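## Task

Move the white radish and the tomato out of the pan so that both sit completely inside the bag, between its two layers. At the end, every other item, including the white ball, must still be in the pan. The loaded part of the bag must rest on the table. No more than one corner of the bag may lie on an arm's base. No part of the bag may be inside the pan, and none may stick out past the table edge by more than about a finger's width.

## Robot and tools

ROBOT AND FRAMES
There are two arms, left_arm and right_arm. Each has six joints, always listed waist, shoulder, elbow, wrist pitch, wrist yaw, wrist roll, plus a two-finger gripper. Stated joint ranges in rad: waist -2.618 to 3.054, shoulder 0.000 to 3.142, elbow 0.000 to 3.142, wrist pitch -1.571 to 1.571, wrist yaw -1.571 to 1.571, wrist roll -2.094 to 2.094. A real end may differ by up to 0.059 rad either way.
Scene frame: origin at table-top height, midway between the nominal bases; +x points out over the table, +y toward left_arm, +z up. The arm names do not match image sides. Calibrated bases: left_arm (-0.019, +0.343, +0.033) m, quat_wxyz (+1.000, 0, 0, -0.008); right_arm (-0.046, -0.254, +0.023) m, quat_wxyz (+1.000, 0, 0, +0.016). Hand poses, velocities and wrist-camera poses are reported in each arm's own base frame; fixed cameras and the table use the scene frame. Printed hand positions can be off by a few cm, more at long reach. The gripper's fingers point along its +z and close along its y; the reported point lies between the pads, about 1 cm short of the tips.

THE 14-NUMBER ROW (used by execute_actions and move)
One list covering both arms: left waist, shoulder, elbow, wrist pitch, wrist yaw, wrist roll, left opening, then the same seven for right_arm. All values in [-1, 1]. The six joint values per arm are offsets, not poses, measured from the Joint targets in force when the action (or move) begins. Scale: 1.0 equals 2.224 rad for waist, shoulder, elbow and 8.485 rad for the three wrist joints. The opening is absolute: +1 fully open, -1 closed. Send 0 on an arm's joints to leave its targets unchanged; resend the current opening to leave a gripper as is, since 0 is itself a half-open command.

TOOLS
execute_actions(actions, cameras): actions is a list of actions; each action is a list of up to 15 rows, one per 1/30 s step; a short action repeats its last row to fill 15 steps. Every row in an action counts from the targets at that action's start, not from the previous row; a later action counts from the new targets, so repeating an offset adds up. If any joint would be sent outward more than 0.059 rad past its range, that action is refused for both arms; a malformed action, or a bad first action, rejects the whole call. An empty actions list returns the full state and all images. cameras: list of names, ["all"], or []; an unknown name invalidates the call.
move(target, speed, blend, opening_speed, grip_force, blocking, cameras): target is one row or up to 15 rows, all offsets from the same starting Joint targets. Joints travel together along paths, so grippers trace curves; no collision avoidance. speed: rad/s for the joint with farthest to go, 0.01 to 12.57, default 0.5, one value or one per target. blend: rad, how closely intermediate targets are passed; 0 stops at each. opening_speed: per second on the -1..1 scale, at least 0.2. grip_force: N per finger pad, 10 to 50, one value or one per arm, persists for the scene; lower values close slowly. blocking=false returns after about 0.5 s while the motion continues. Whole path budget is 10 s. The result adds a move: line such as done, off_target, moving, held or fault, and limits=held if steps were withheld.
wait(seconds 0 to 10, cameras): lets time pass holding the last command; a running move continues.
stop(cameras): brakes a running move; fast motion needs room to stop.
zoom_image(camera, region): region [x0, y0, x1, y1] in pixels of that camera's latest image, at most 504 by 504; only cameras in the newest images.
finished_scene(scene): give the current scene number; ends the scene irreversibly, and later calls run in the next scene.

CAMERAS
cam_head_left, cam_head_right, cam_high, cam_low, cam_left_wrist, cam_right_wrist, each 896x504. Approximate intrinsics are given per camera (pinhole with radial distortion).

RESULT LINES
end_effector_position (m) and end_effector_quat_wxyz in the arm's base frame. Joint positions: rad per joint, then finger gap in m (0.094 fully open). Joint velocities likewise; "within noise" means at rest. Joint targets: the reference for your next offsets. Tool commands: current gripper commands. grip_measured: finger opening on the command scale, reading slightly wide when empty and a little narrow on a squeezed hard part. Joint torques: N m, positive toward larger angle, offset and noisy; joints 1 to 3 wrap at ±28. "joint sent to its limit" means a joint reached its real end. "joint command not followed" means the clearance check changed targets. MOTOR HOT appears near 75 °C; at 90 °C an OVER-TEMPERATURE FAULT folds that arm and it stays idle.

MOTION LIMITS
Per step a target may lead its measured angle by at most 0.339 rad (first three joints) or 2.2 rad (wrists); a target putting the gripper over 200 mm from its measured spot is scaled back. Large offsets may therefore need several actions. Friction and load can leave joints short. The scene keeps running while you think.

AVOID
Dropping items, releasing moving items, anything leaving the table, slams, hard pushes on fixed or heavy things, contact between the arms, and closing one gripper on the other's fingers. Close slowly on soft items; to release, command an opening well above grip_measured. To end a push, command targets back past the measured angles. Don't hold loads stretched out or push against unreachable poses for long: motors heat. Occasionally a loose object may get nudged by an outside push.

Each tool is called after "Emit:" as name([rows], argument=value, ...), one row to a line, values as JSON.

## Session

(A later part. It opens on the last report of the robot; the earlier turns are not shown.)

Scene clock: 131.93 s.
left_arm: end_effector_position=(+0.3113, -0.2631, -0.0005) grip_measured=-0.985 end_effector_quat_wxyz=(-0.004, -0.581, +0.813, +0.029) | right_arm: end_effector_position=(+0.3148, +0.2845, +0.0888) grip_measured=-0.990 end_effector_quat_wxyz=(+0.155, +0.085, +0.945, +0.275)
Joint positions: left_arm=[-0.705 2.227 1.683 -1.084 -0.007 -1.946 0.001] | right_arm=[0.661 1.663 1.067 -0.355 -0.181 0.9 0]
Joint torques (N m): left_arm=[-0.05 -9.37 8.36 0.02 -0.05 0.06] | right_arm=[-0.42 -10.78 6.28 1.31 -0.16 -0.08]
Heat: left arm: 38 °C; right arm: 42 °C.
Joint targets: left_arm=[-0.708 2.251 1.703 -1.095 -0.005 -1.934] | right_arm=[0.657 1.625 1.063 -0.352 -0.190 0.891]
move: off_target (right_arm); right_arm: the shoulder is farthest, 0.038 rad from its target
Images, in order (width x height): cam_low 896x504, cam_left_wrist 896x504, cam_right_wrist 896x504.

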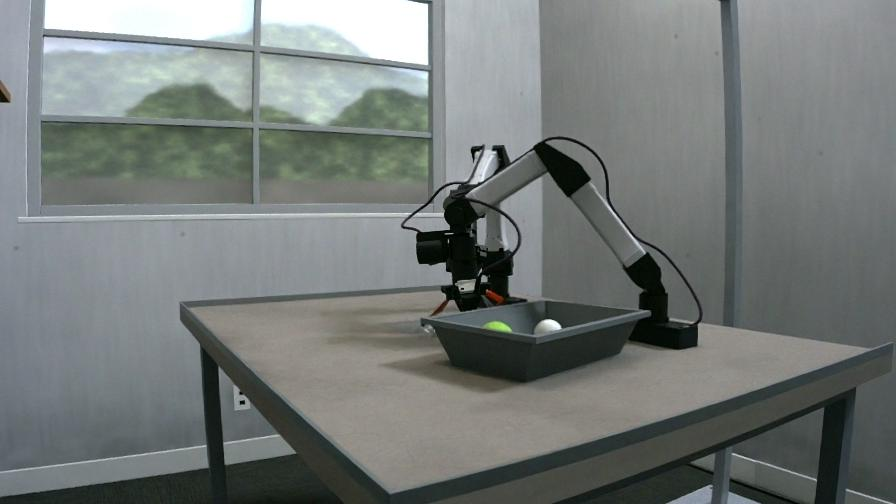

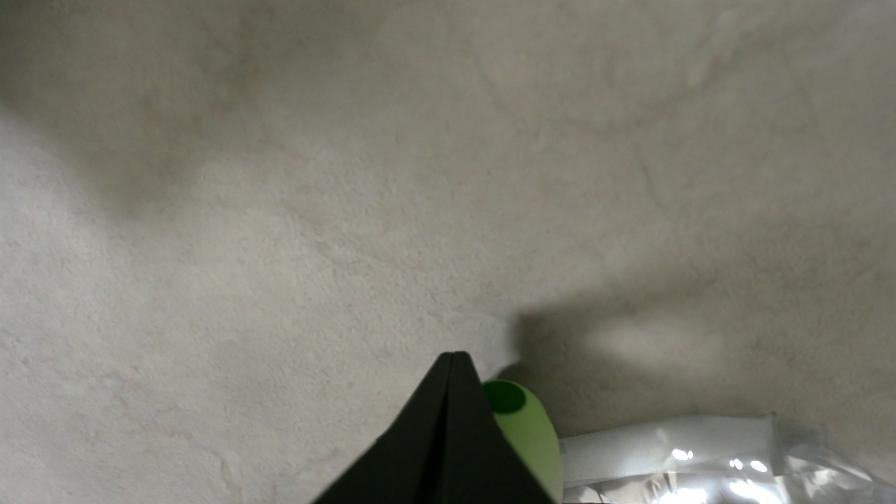

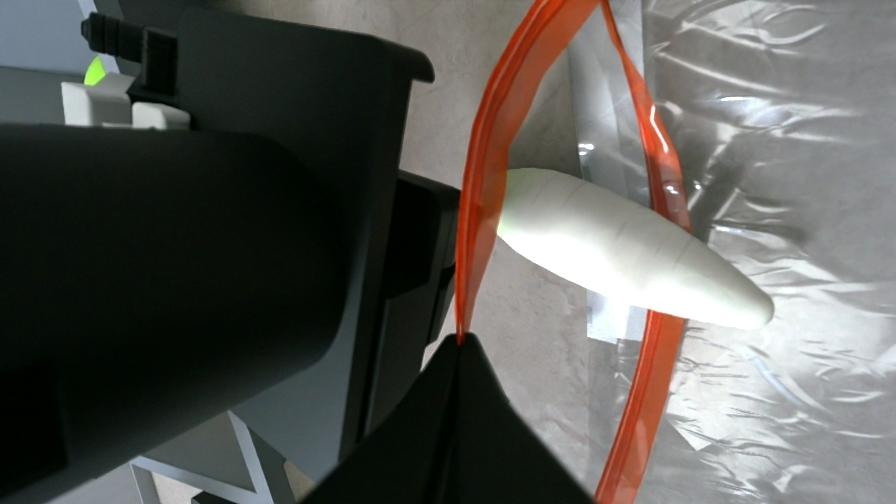

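Emit:
move([
  [0.0468,-0.0526,-0.0949,0.0086,0,0,-1,0,0,0,0,0,0,-1],
  [0.071,-0.09,0.1111,-0.0442,0,0,-1,0,0,0,0,0,0,-1],
  [0.1362,-0.1353,0.0211,-0.0183,0.076,0.4035,-1,0,0,0,0,0,0,-1],
  [0.1362,-0.0994,-0.098,0.0153,0.076,0.4035,0.1,0,0,0,0,0,0,-1],
], speed=[0.3,0.6,2.0,0.6], blend=[0.03,0.1,0.1,0], cameras=["cam_right_wrist","cam_left_wrist","cam_low","cam_high"])

Emit:
zoom_image(camera="cam_right_wrist", region=[380, 50, 780, 350])

Scene clock: 140.47 s.
left_arm: end_effector_position=(+0.3173, -0.2499, +0.0652) grip_measured=+0.098 end_effector_quat_wxyz=(+0.184, +0.776, +0.549, -0.249) | right_arm: end_effector_position=(+0.3148, +0.2845, +0.0888) grip_measured=-0.990 end_effector_quat_wxyz=(+0.155, +0.085, +0.945, +0.275)
Joint positions: left_arm=[-0.412 2.02 1.491 -0.975 0.627 1.477 0.052] | right_arm=[0.661 1.663 1.067 -0.355 -0.181 0.9 0]
Joint torques (N m): left_arm=[0.73 -9.06 6.11 0.56 0.53 0.06] | right_arm=[-0.43 -10.77 6.27 1.31 -0.16 -0.08]
Heat: left arm: 39 °C; right arm: 43 °C.
Joint targets: left_arm=[-0.405 2.030 1.485 -0.966 0.640 1.489] | right_arm=[0.657 1.625 1.063 -0.352 -0.190 0.891]
move: off_target (right_arm); right_arm: the shoulder is farthest, 0.038 rad from its target
Images, in order (width x height): cam_high 896x504, cam_low 896x504, cam_left_wrist 896x504, cam_right_wrist 896x504.

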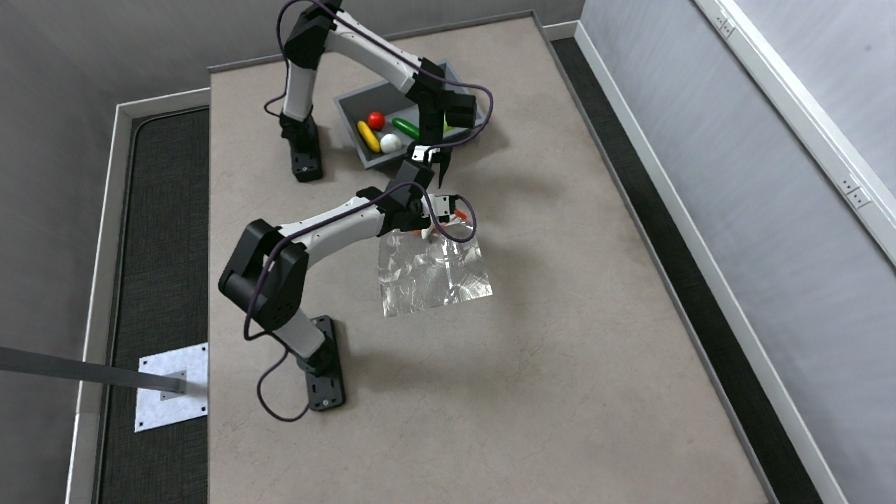

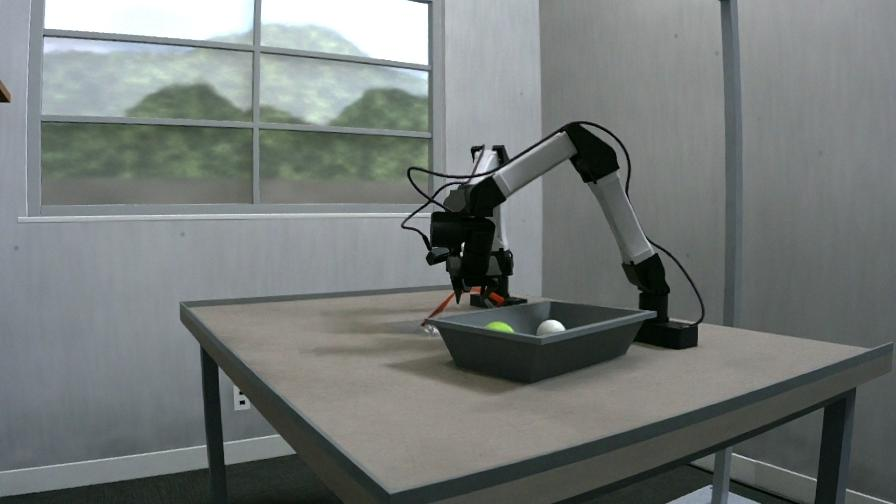

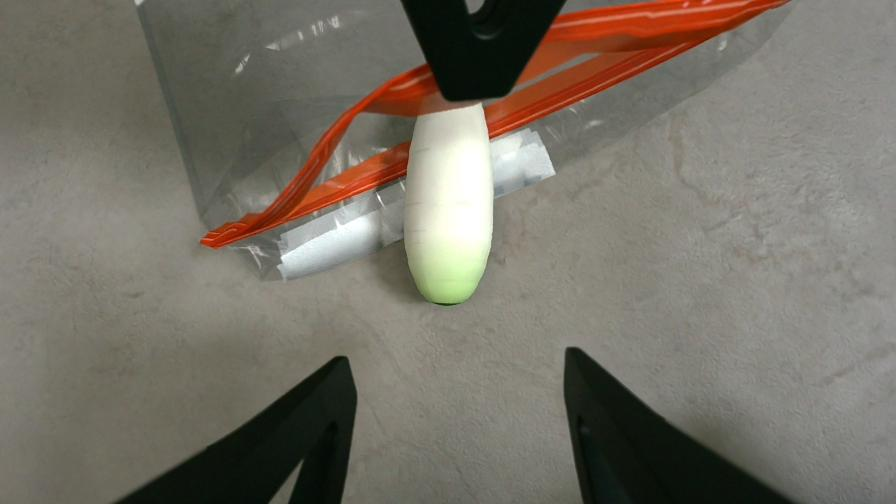

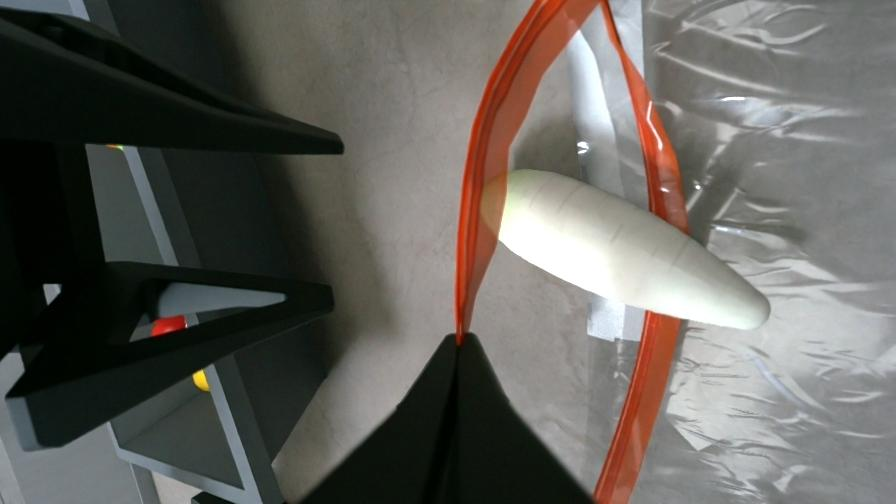

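Scaled by 1.260 from the camera's 896x504 image, which has a finer 1280x720 frame.

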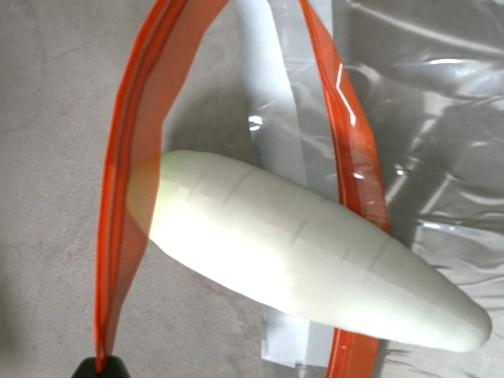

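Emit:
move([
  [-0.0558,0.0472,-0.0607,0.0375,-0.0017,-0.0179,0.1,0,0,0,0,0,0,-1],
  [-0.0558,0.0472,-0.0607,0.0375,-0.0017,-0.0179,-0.5,0,0,0,0,0,0,-1],
], speed=0.25, opening_speed=0.5, cameras=["cam_right_wrist","cam_left_wrist"])

Scene clock: 144.50 s.
left_arm: end_effector_position=(+0.3041, -0.2910, +0.0041) grip_measured=-0.481 end_effector_quat_wxyz=(+0.191, +0.778, +0.543, -0.252) | right_arm: end_effector_position=(+0.3105, +0.2784, +0.0824) grip_measured=-0.990 end_effector_quat_wxyz=(+0.145, +0.090, +0.950, +0.263)
Joint positions: left_arm=[-0.518 2.111 1.36 -0.668 0.627 1.356 0.024] | right_arm=[0.657 1.663 1.06 -0.38 -0.179 0.9 0]
Joint torques (N m): left_arm=[-0.66 -8.43 5.35 0.88 0.39 -0.22] | right_arm=[0.01 -10.71 6.89 1.53 -0.18 -0.08]
Heat: left arm: 38 °C; right arm: 43 °C.
Joint targets: left_arm=[-0.530 2.135 1.350 -0.647 0.626 1.337] | right_arm=[0.656 1.625 1.063 -0.352 -0.190 0.891]
move: off_target (right_arm); right_arm: the shoulder is farthest, 0.038 rad from its target
Images, in order (width x height): cam_left_wrist 896x504, cam_right_wrist 896x504.

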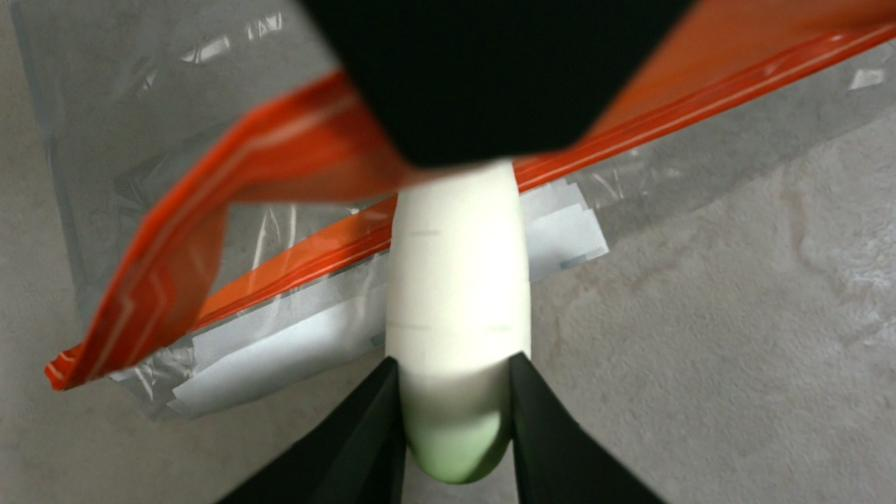

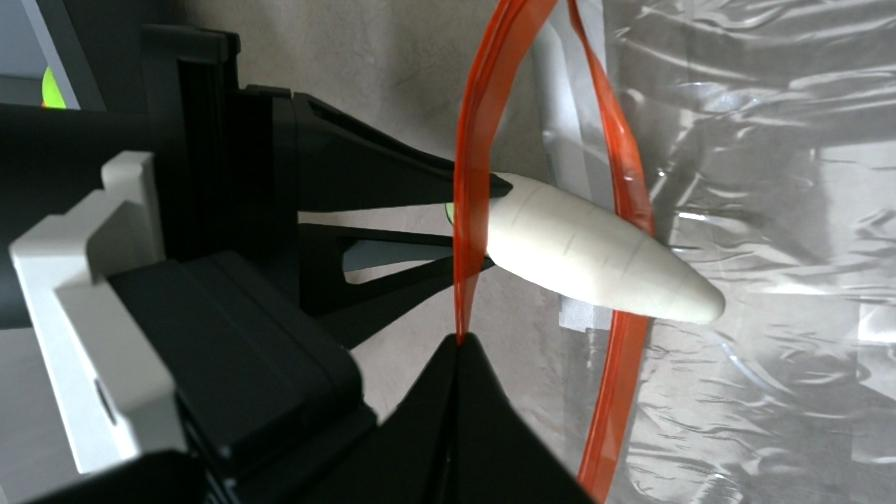

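Emit:
move([
  [0,0,0,0,0,0,0.1,0,0,0,0,0,0,-1],
  [0.0558,-0.0472,0.0607,-0.0375,0.0017,0.0179,0.1,0,0,0,0,0,0,-1],
  [0.0746,-0.0067,0.0585,-0.0342,0.0186,0.0283,0.1,-0.0189,-0.0225,-0.0171,-0.0021,-0.0032,-0.0044,-1],
], speed=0.3, cameras=["cam_right_wrist","cam_left_wrist"])

Scene clock: 149.90 s.
left_arm: end_effector_position=(+0.3150, -0.2511, +0.0445) grip_measured=+0.098 end_effector_quat_wxyz=(+0.206, +0.761, +0.529, -0.313) | right_arm: end_effector_position=(+0.3126, +0.2668, +0.0923) grip_measured=-0.990 end_effector_quat_wxyz=(+0.155, +0.084, +0.945, +0.275)
Joint positions: left_arm=[-0.368 2.104 1.467 -0.947 0.769 1.565 0.052] | right_arm=[0.619 1.614 1.029 -0.372 -0.207 0.862 0]
Joint torques (N m): left_arm=[0.49 -8.91 7.61 0.38 0.58 0.06] | right_arm=[-0.47 -10.39 6.28 1.31 -0.19 -0.09]
Heat: left arm: 39 °C; right arm: 44 °C.
Joint targets: left_arm=[-0.364 2.120 1.480 -0.937 0.784 1.577] | right_arm=[0.614 1.575 1.025 -0.370 -0.217 0.854]
move: off_target (right_arm); right_arm: the shoulder is farthest, 0.039 rad from its target
Images, in order (width x height): cam_left_wrist 896x504, cam_right_wrist 896x504.

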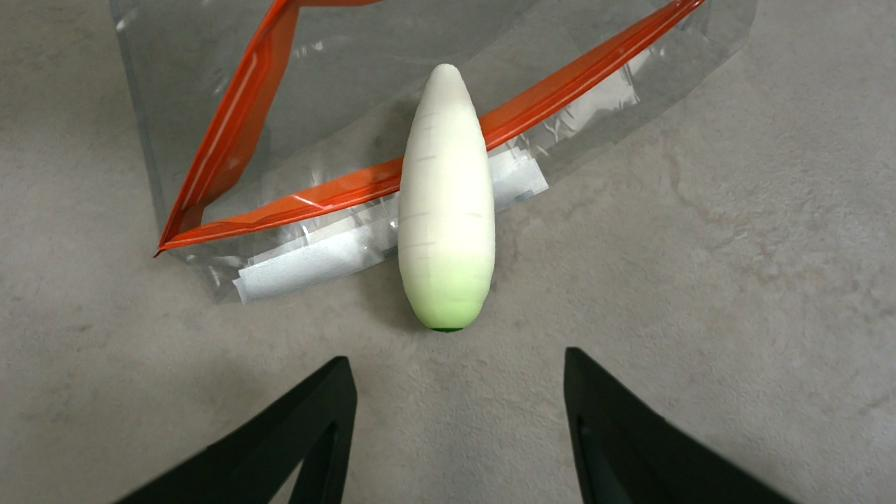

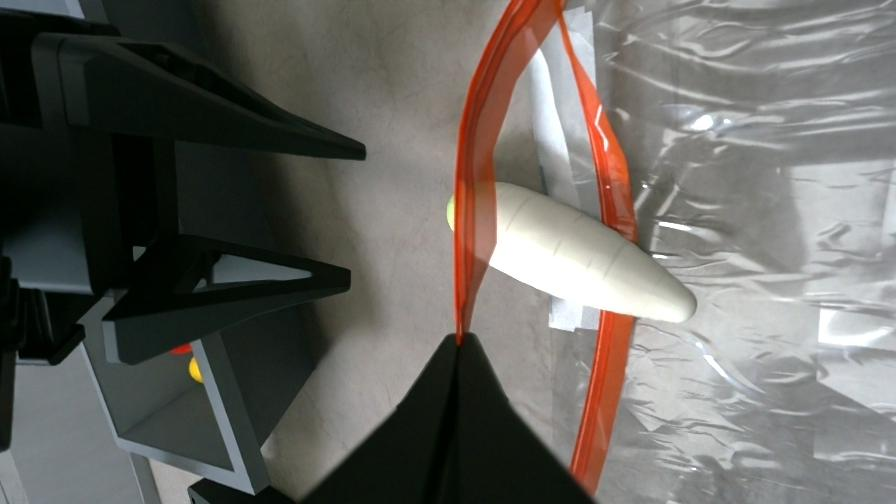

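Emit:
move([
  [-0.0571,0.0385,-0.0527,0.036,-0.0008,-0.0209,0.1,0,0,0,0,0,0,-1],
  [-0.0571,0.0385,-0.0527,0.036,-0.0008,-0.0209,-0.5,0,0,0,0,0,0,-1],
], speed=0.25, opening_speed=0.5, cameras=["cam_right_wrist","cam_left_wrist"])

Scene clock: 153.57 s.
left_arm: end_effector_position=(+0.3034, -0.2976, -0.0053) grip_measured=-0.360 end_effector_quat_wxyz=(+0.215, +0.765, +0.521, -0.311) | right_arm: end_effector_position=(+0.3126, +0.2668, +0.0923) grip_measured=-0.990 end_effector_quat_wxyz=(+0.155, +0.084, +0.945, +0.275)
Joint positions: left_arm=[-0.487 2.186 1.373 -0.641 0.769 1.412 0.03] | right_arm=[0.619 1.614 1.029 -0.372 -0.207 0.862 0]
Joint torques (N m): left_arm=[-0.05 -9.03 5.12 0.65 0.53 -0.16] | right_arm=[-0.44 -10.37 6.26 1.31 -0.18 -0.08]
Heat: left arm: 38 °C; right arm: 44 °C.
Joint targets: left_arm=[-0.491 2.206 1.363 -0.632 0.777 1.400] | right_arm=[0.614 1.575 1.025 -0.370 -0.217 0.854]
move: off_target (right_arm); right_arm: the shoulder is farthest, 0.039 rad from its target
Images, in order (width x height): cam_left_wrist 896x504, cam_right_wrist 896x504.

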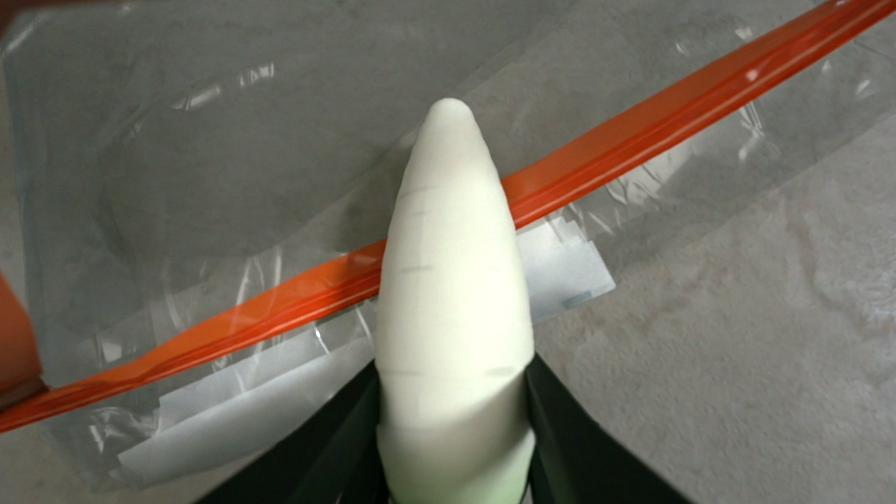

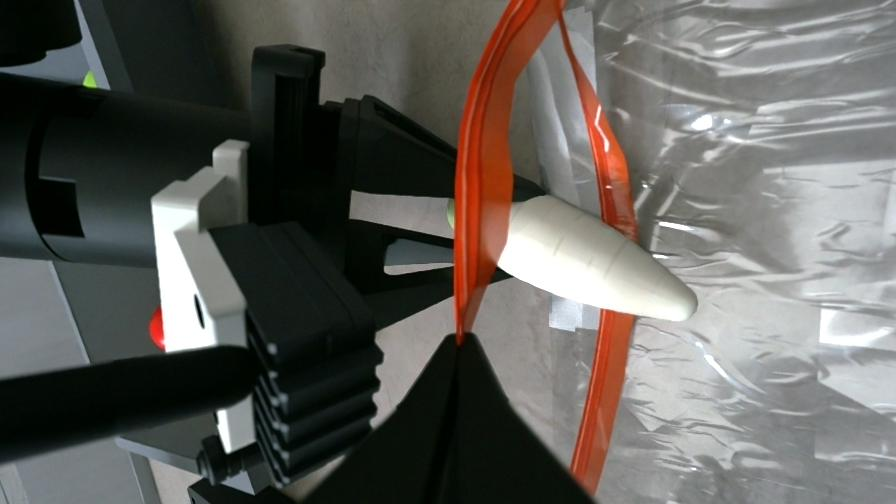

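Emit:
move(target=[0,-0.0405,0.0315,-0.0134,0,0,-0.5,0,0,0,0,0,0,-1], speed=0.15, cameras=["cam_right_wrist","cam_left_wrist","cam_low"])

Emit:
zoom_image(camera="cam_low", region=[370, 220, 620, 360])

Scene clock: 155.33 s.
left_arm: end_effector_position=(+0.3040, -0.2979, +0.0195) grip_measured=-0.364 end_effector_quat_wxyz=(+0.213, +0.765, +0.522, -0.312) | right_arm: end_effector_position=(+0.3126, +0.2669, +0.0923) grip_measured=-0.990 end_effector_quat_wxyz=(+0.155, +0.084, +0.945, +0.276)
Joint positions: left_arm=[-0.487 2.144 1.416 -0.733 0.769 1.412 0.03] | right_arm=[0.619 1.614 1.029 -0.372 -0.208 0.862 0]
Joint torques (N m): left_arm=[-0.02 -12.67 7.94 0.41 0.54 -0.15] | right_arm=[-0.46 -10.39 6.27 1.31 -0.17 -0.08]
Heat: left arm: 39 °C; right arm: 44 °C.
Joint targets: left_arm=[-0.491 2.116 1.433 -0.746 0.777 1.400] | right_arm=[0.614 1.575 1.025 -0.370 -0.217 0.854]
move: off_target (right_arm); right_arm: the shoulder is farthest, 0.039 rad from its target
Images, in order (width x height): cam_low 896x504, cam_left_wrist 896x504, cam_right_wrist 896x504.

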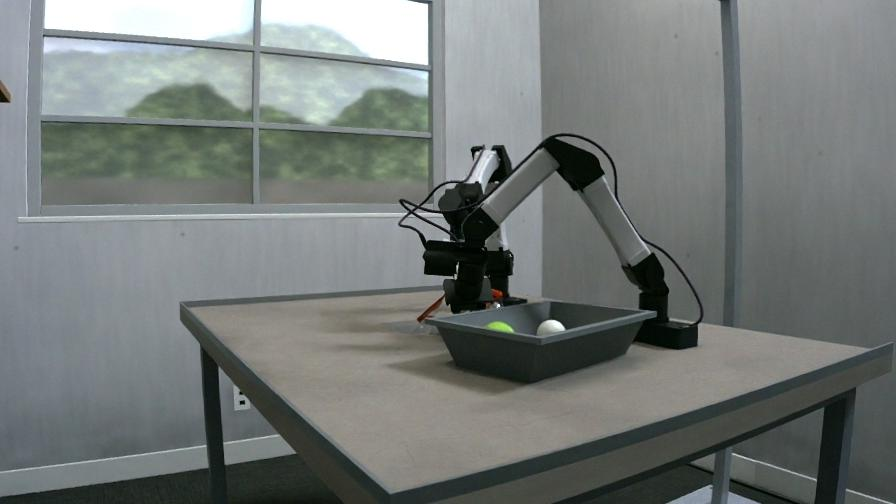

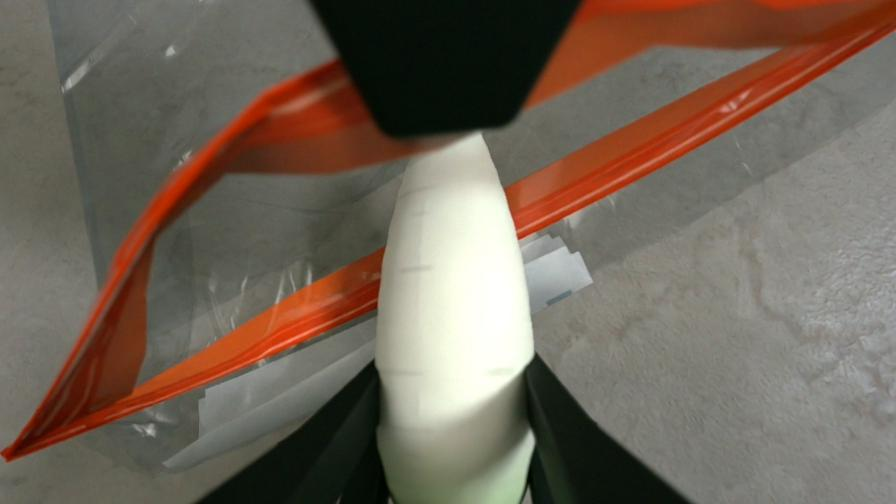

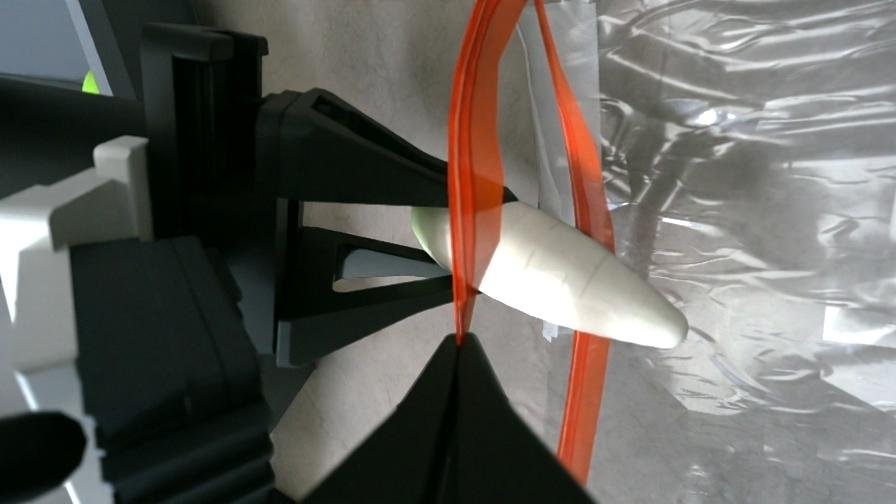

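Scaled by 2.016 from the camera's 896x504 image, which has a finer 1280x720 frame.

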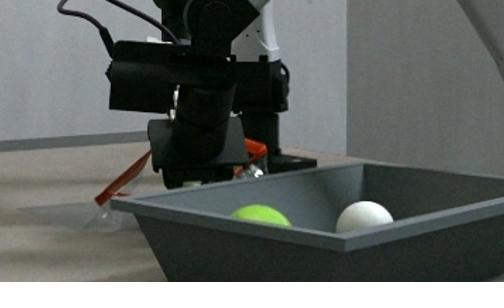

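Emit:
move([
  [0.0571,0.0018,0.0211,-0.0225,0.0008,0.0209,-0.5,0,0,0,0,0,0,-1],
  [0.0409,-0.0746,0.21,-0.0771,-0.0008,0,-0.5,0,0,0,0,0,0,-1],
  [0.0409,-0.0746,0.21,-0.0771,-0.0008,-0.385,-0.5,-0.0279,-0.0382,0.0517,-0.0212,-0.0042,-0.006,-1],
], speed=[0.3,0.6,2.0], blend=[0.03,0.1,0], cameras=["all"])

Emit:
zoom_image(camera="cam_low", region=[370, 180, 620, 360])

Emit:
zoom_image(camera="cam_high", region=[320, 50, 540, 320])

Scene clock: 162.73 s.
left_arm: end_effector_position=(+0.3143, -0.2617, +0.1980) grip_measured=-0.364 end_effector_quat_wxyz=(-0.318, -0.604, +0.702, -0.203) | right_arm: end_effector_position=(+0.3120, +0.2443, +0.1325) grip_measured=-0.990 end_effector_quat_wxyz=(+0.155, +0.084, +0.945, +0.276)
Joint positions: left_arm=[-0.394 1.968 1.884 -1.389 0.769 -1.853 0.03] | right_arm=[0.559 1.526 1.109 -0.551 -0.243 0.811 0]
Joint torques (N m): left_arm=[-0.25 -11.1 8.55 0.4 0.36 -0.19] | right_arm=[-0.59 -9.63 9.84 1.28 -0.2 -0.08]
Heat: left arm: 39 °C; right arm: 45 °C.
Joint targets: left_arm=[-0.400 1.950 1.900 -1.400 0.770 -1.866] | right_arm=[0.552 1.490 1.140 -0.549 -0.253 0.803]
move: off_target (right_arm); right_arm: the shoulder is farthest, 0.036 rad from its target

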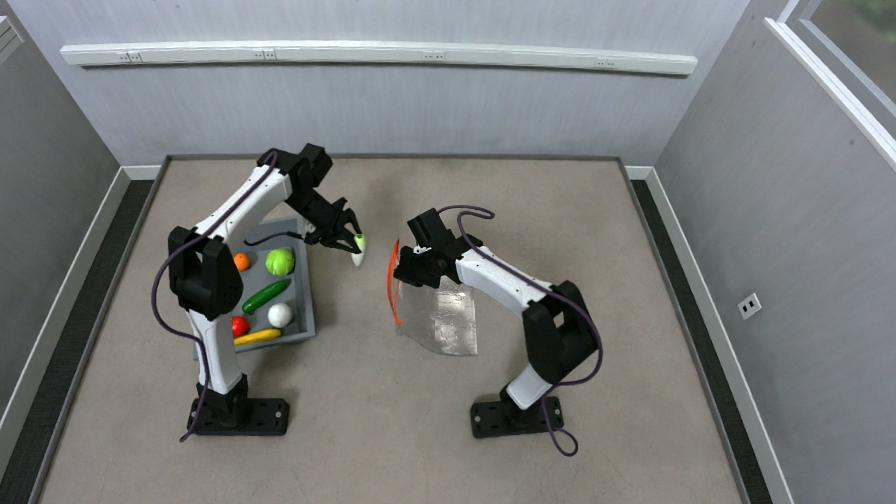

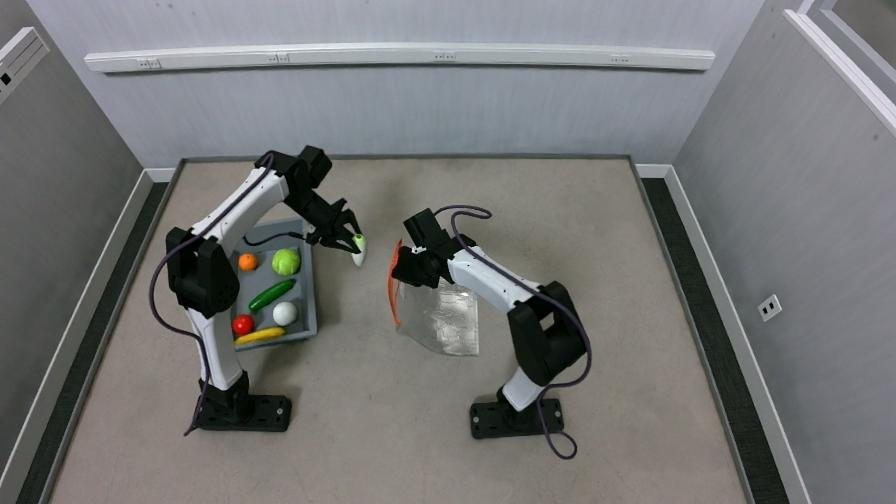

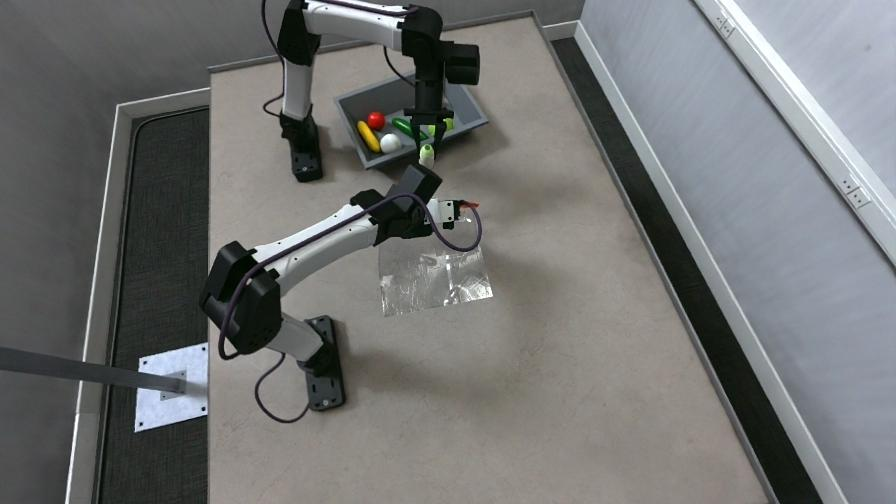

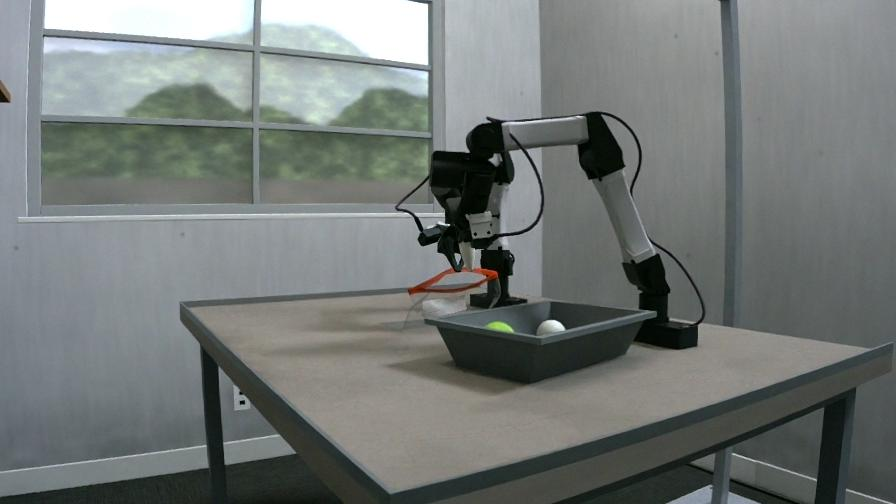

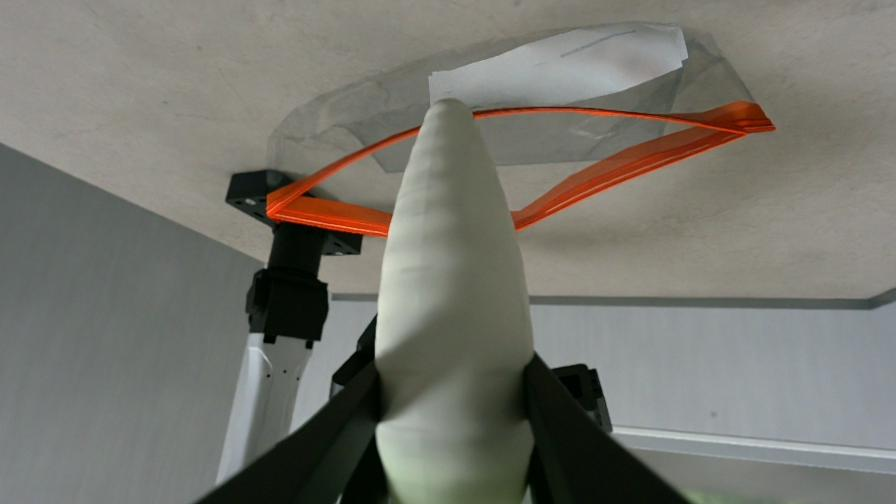

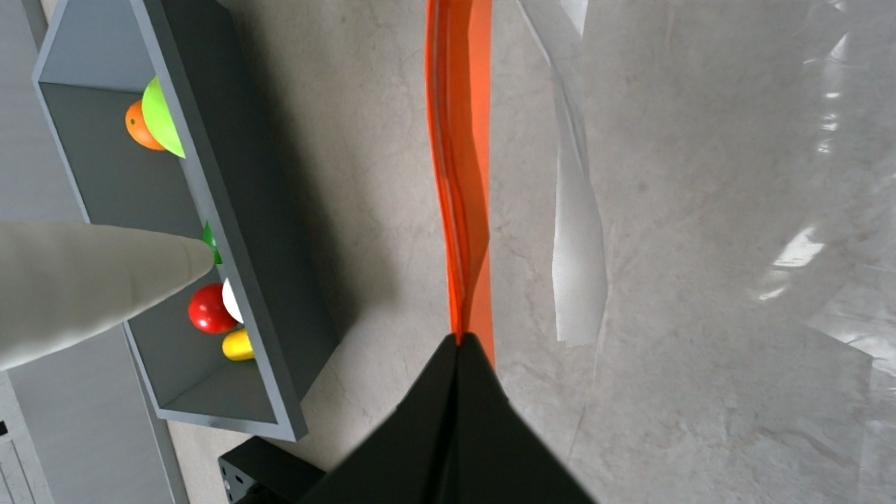

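Scaled by 2.016 from the camera's 896x504 image, which has a finer 1280x720 frame.

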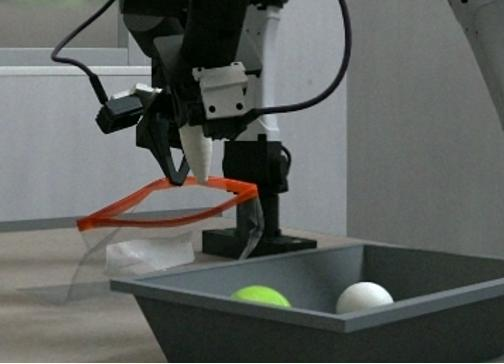

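Scaled by 1.867 from the camera's 896x504 image, which has a finer 1280x720 frame.

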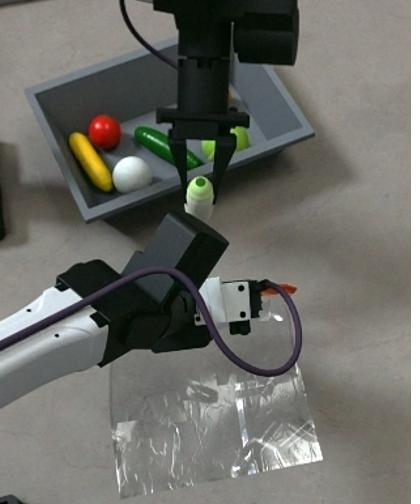

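Emit:
move(target=[-0.0459,0.1349,0.1857,-0.0088,0.0001,-0.0028,-0.5,0,0,0,0,0,0,-1], speed=0.4, cameras=["cam_right_wrist","cam_left_wrist","cam_low"])

Emit:
zoom_image(camera="cam_low", region=[370, 180, 620, 360])

Scene clock: 165.33 s.
left_arm: end_effector_position=(+0.3430, -0.3245, +0.2013) grip_measured=-0.364 end_effector_quat_wxyz=(-0.317, -0.563, +0.733, -0.213) | right_arm: end_effector_position=(+0.3120, +0.2443, +0.1325) grip_measured=-0.990 end_effector_quat_wxyz=(+0.155, +0.084, +0.945, +0.276)
Joint positions: left_arm=[-0.498 2.229 2.292 -1.461 0.769 -1.878 0.03] | right_arm=[0.559 1.526 1.109 -0.551 -0.243 0.811 0]
Joint torques (N m): left_arm=[-0.06 -10.06 8.95 0.51 0.38 -0.15] | right_arm=[-0.59 -9.59 9.85 1.28 -0.19 -0.08]
Heat: left arm: 39 °C; right arm: 45 °C.
Joint targets: left_arm=[-0.502 2.250 2.313 -1.475 0.771 -1.890] | right_arm=[0.552 1.490 1.140 -0.549 -0.253 0.803]
move: off_target (right_arm); right_arm: the shoulder is farthest, 0.036 rad from its target
Images, in order (width x height): cam_low 896x504, cam_left_wrist 896x504, cam_right_wrist 896x504.

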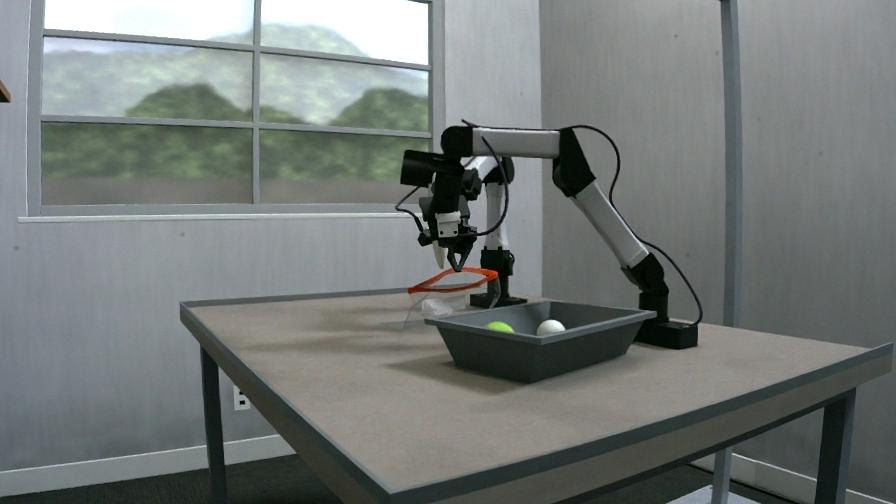

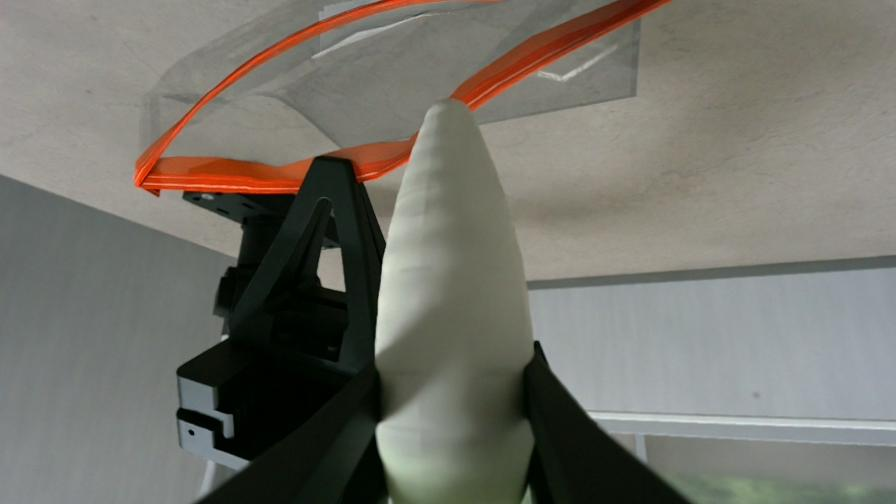

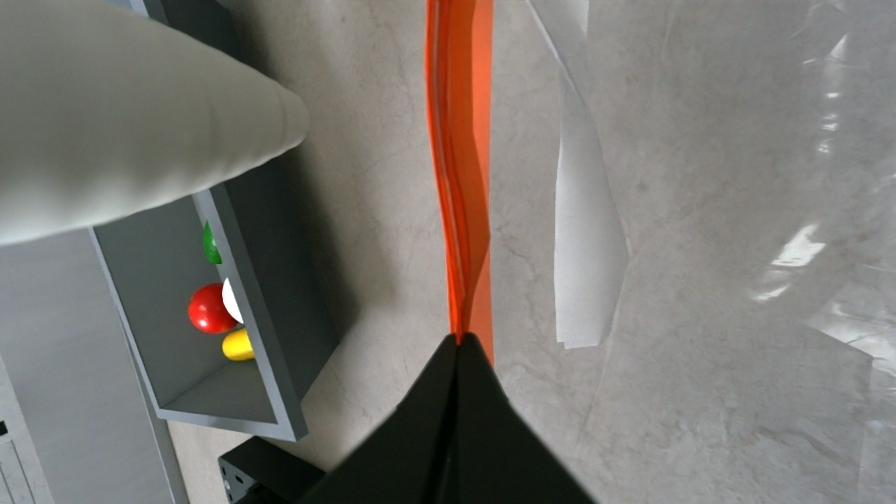

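Scaled by 2.016 from the camera's 896x504 image, which has a finer 1280x720 frame.

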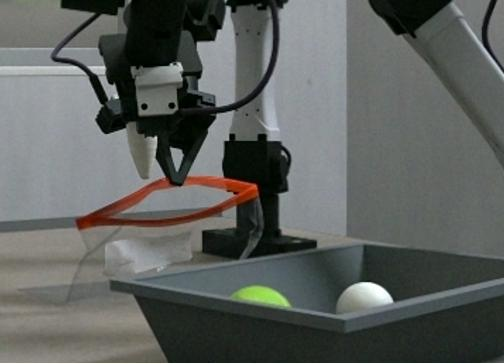

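Emit:
move(target=[-0.0094,0.0382,0.0265,0.0045,0,0,-0.5,0,0,0,0,0,0,-1], speed=0.15, cameras=["cam_right_wrist","cam_left_wrist","cam_low"])

Emit:
zoom_image(camera="cam_low", region=[370, 180, 620, 360])

Scene clock: 167.30 s.
left_arm: end_effector_position=(+0.3514, -0.3387, +0.1800) grip_measured=-0.364 end_effector_quat_wxyz=(-0.321, -0.559, +0.737, -0.205) | right_arm: end_effector_position=(+0.3120, +0.2443, +0.1325) grip_measured=-0.990 end_effector_quat_wxyz=(+0.155, +0.084, +0.945, +0.276)
Joint positions: left_arm=[-0.516 2.313 2.348 -1.446 0.769 -1.878 0.03] | right_arm=[0.559 1.526 1.109 -0.551 -0.243 0.811 0]
Joint torques (N m): left_arm=[-0.25 -10.59 9.24 0.76 0.38 -0.14] | right_arm=[-0.58 -9.61 9.85 1.28 -0.19 -0.08]
Heat: left arm: 40 °C; right arm: 44 °C.
Joint targets: left_arm=[-0.523 2.335 2.372 -1.437 0.771 -1.890] | right_arm=[0.552 1.490 1.140 -0.549 -0.253 0.803]
move: off_target (right_arm); right_arm: the shoulder is farthest, 0.036 rad from its target
Images, in order (width x height): cam_low 896x504, cam_left_wrist 896x504, cam_right_wrist 896x504.

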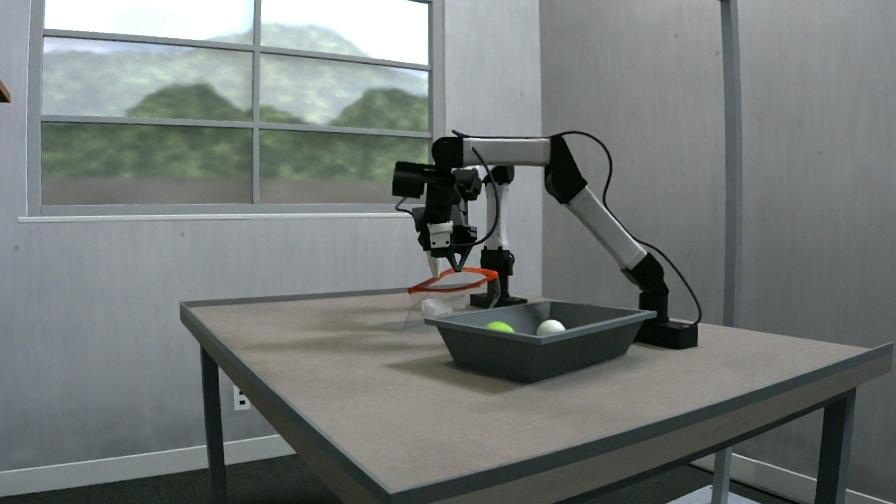

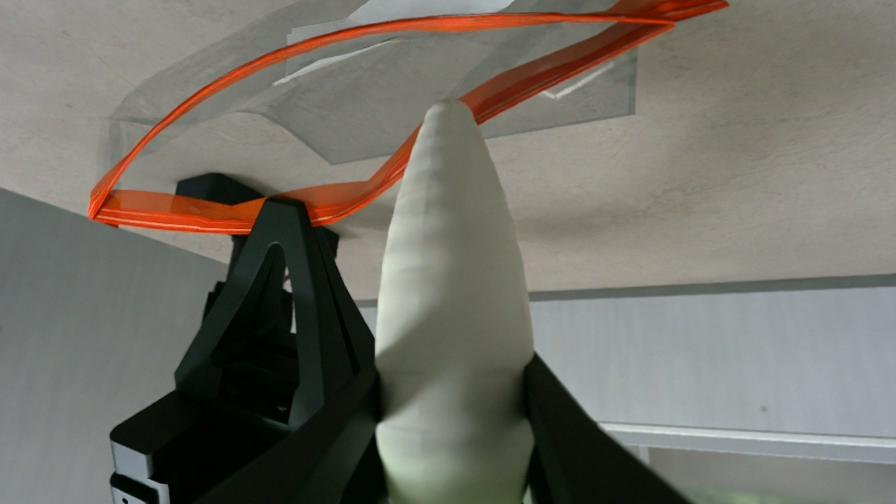

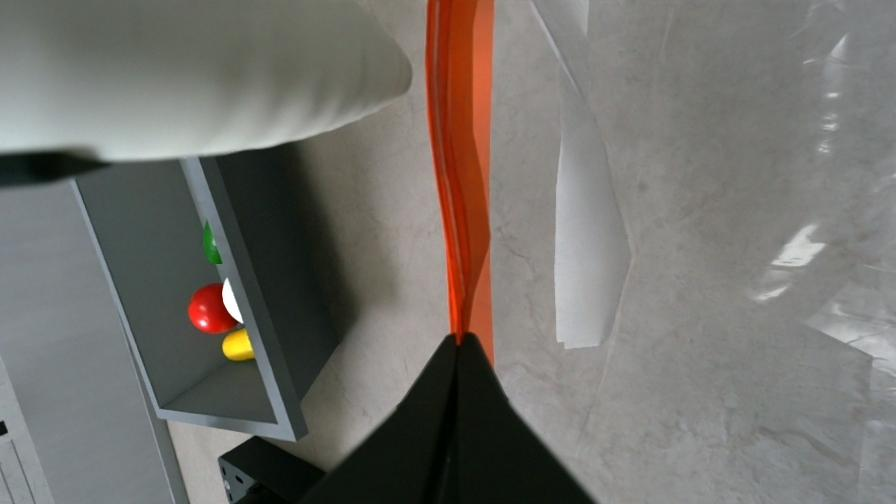

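Scaled by 2.016 from the camera's 896x504 image, which has a finer 1280x720 frame.

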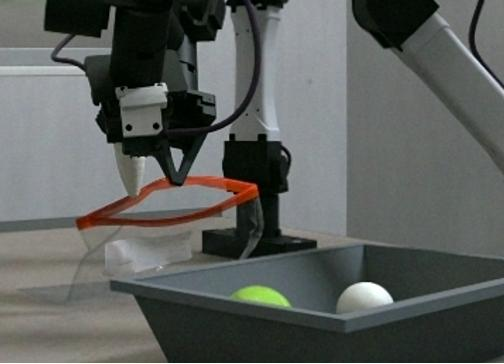

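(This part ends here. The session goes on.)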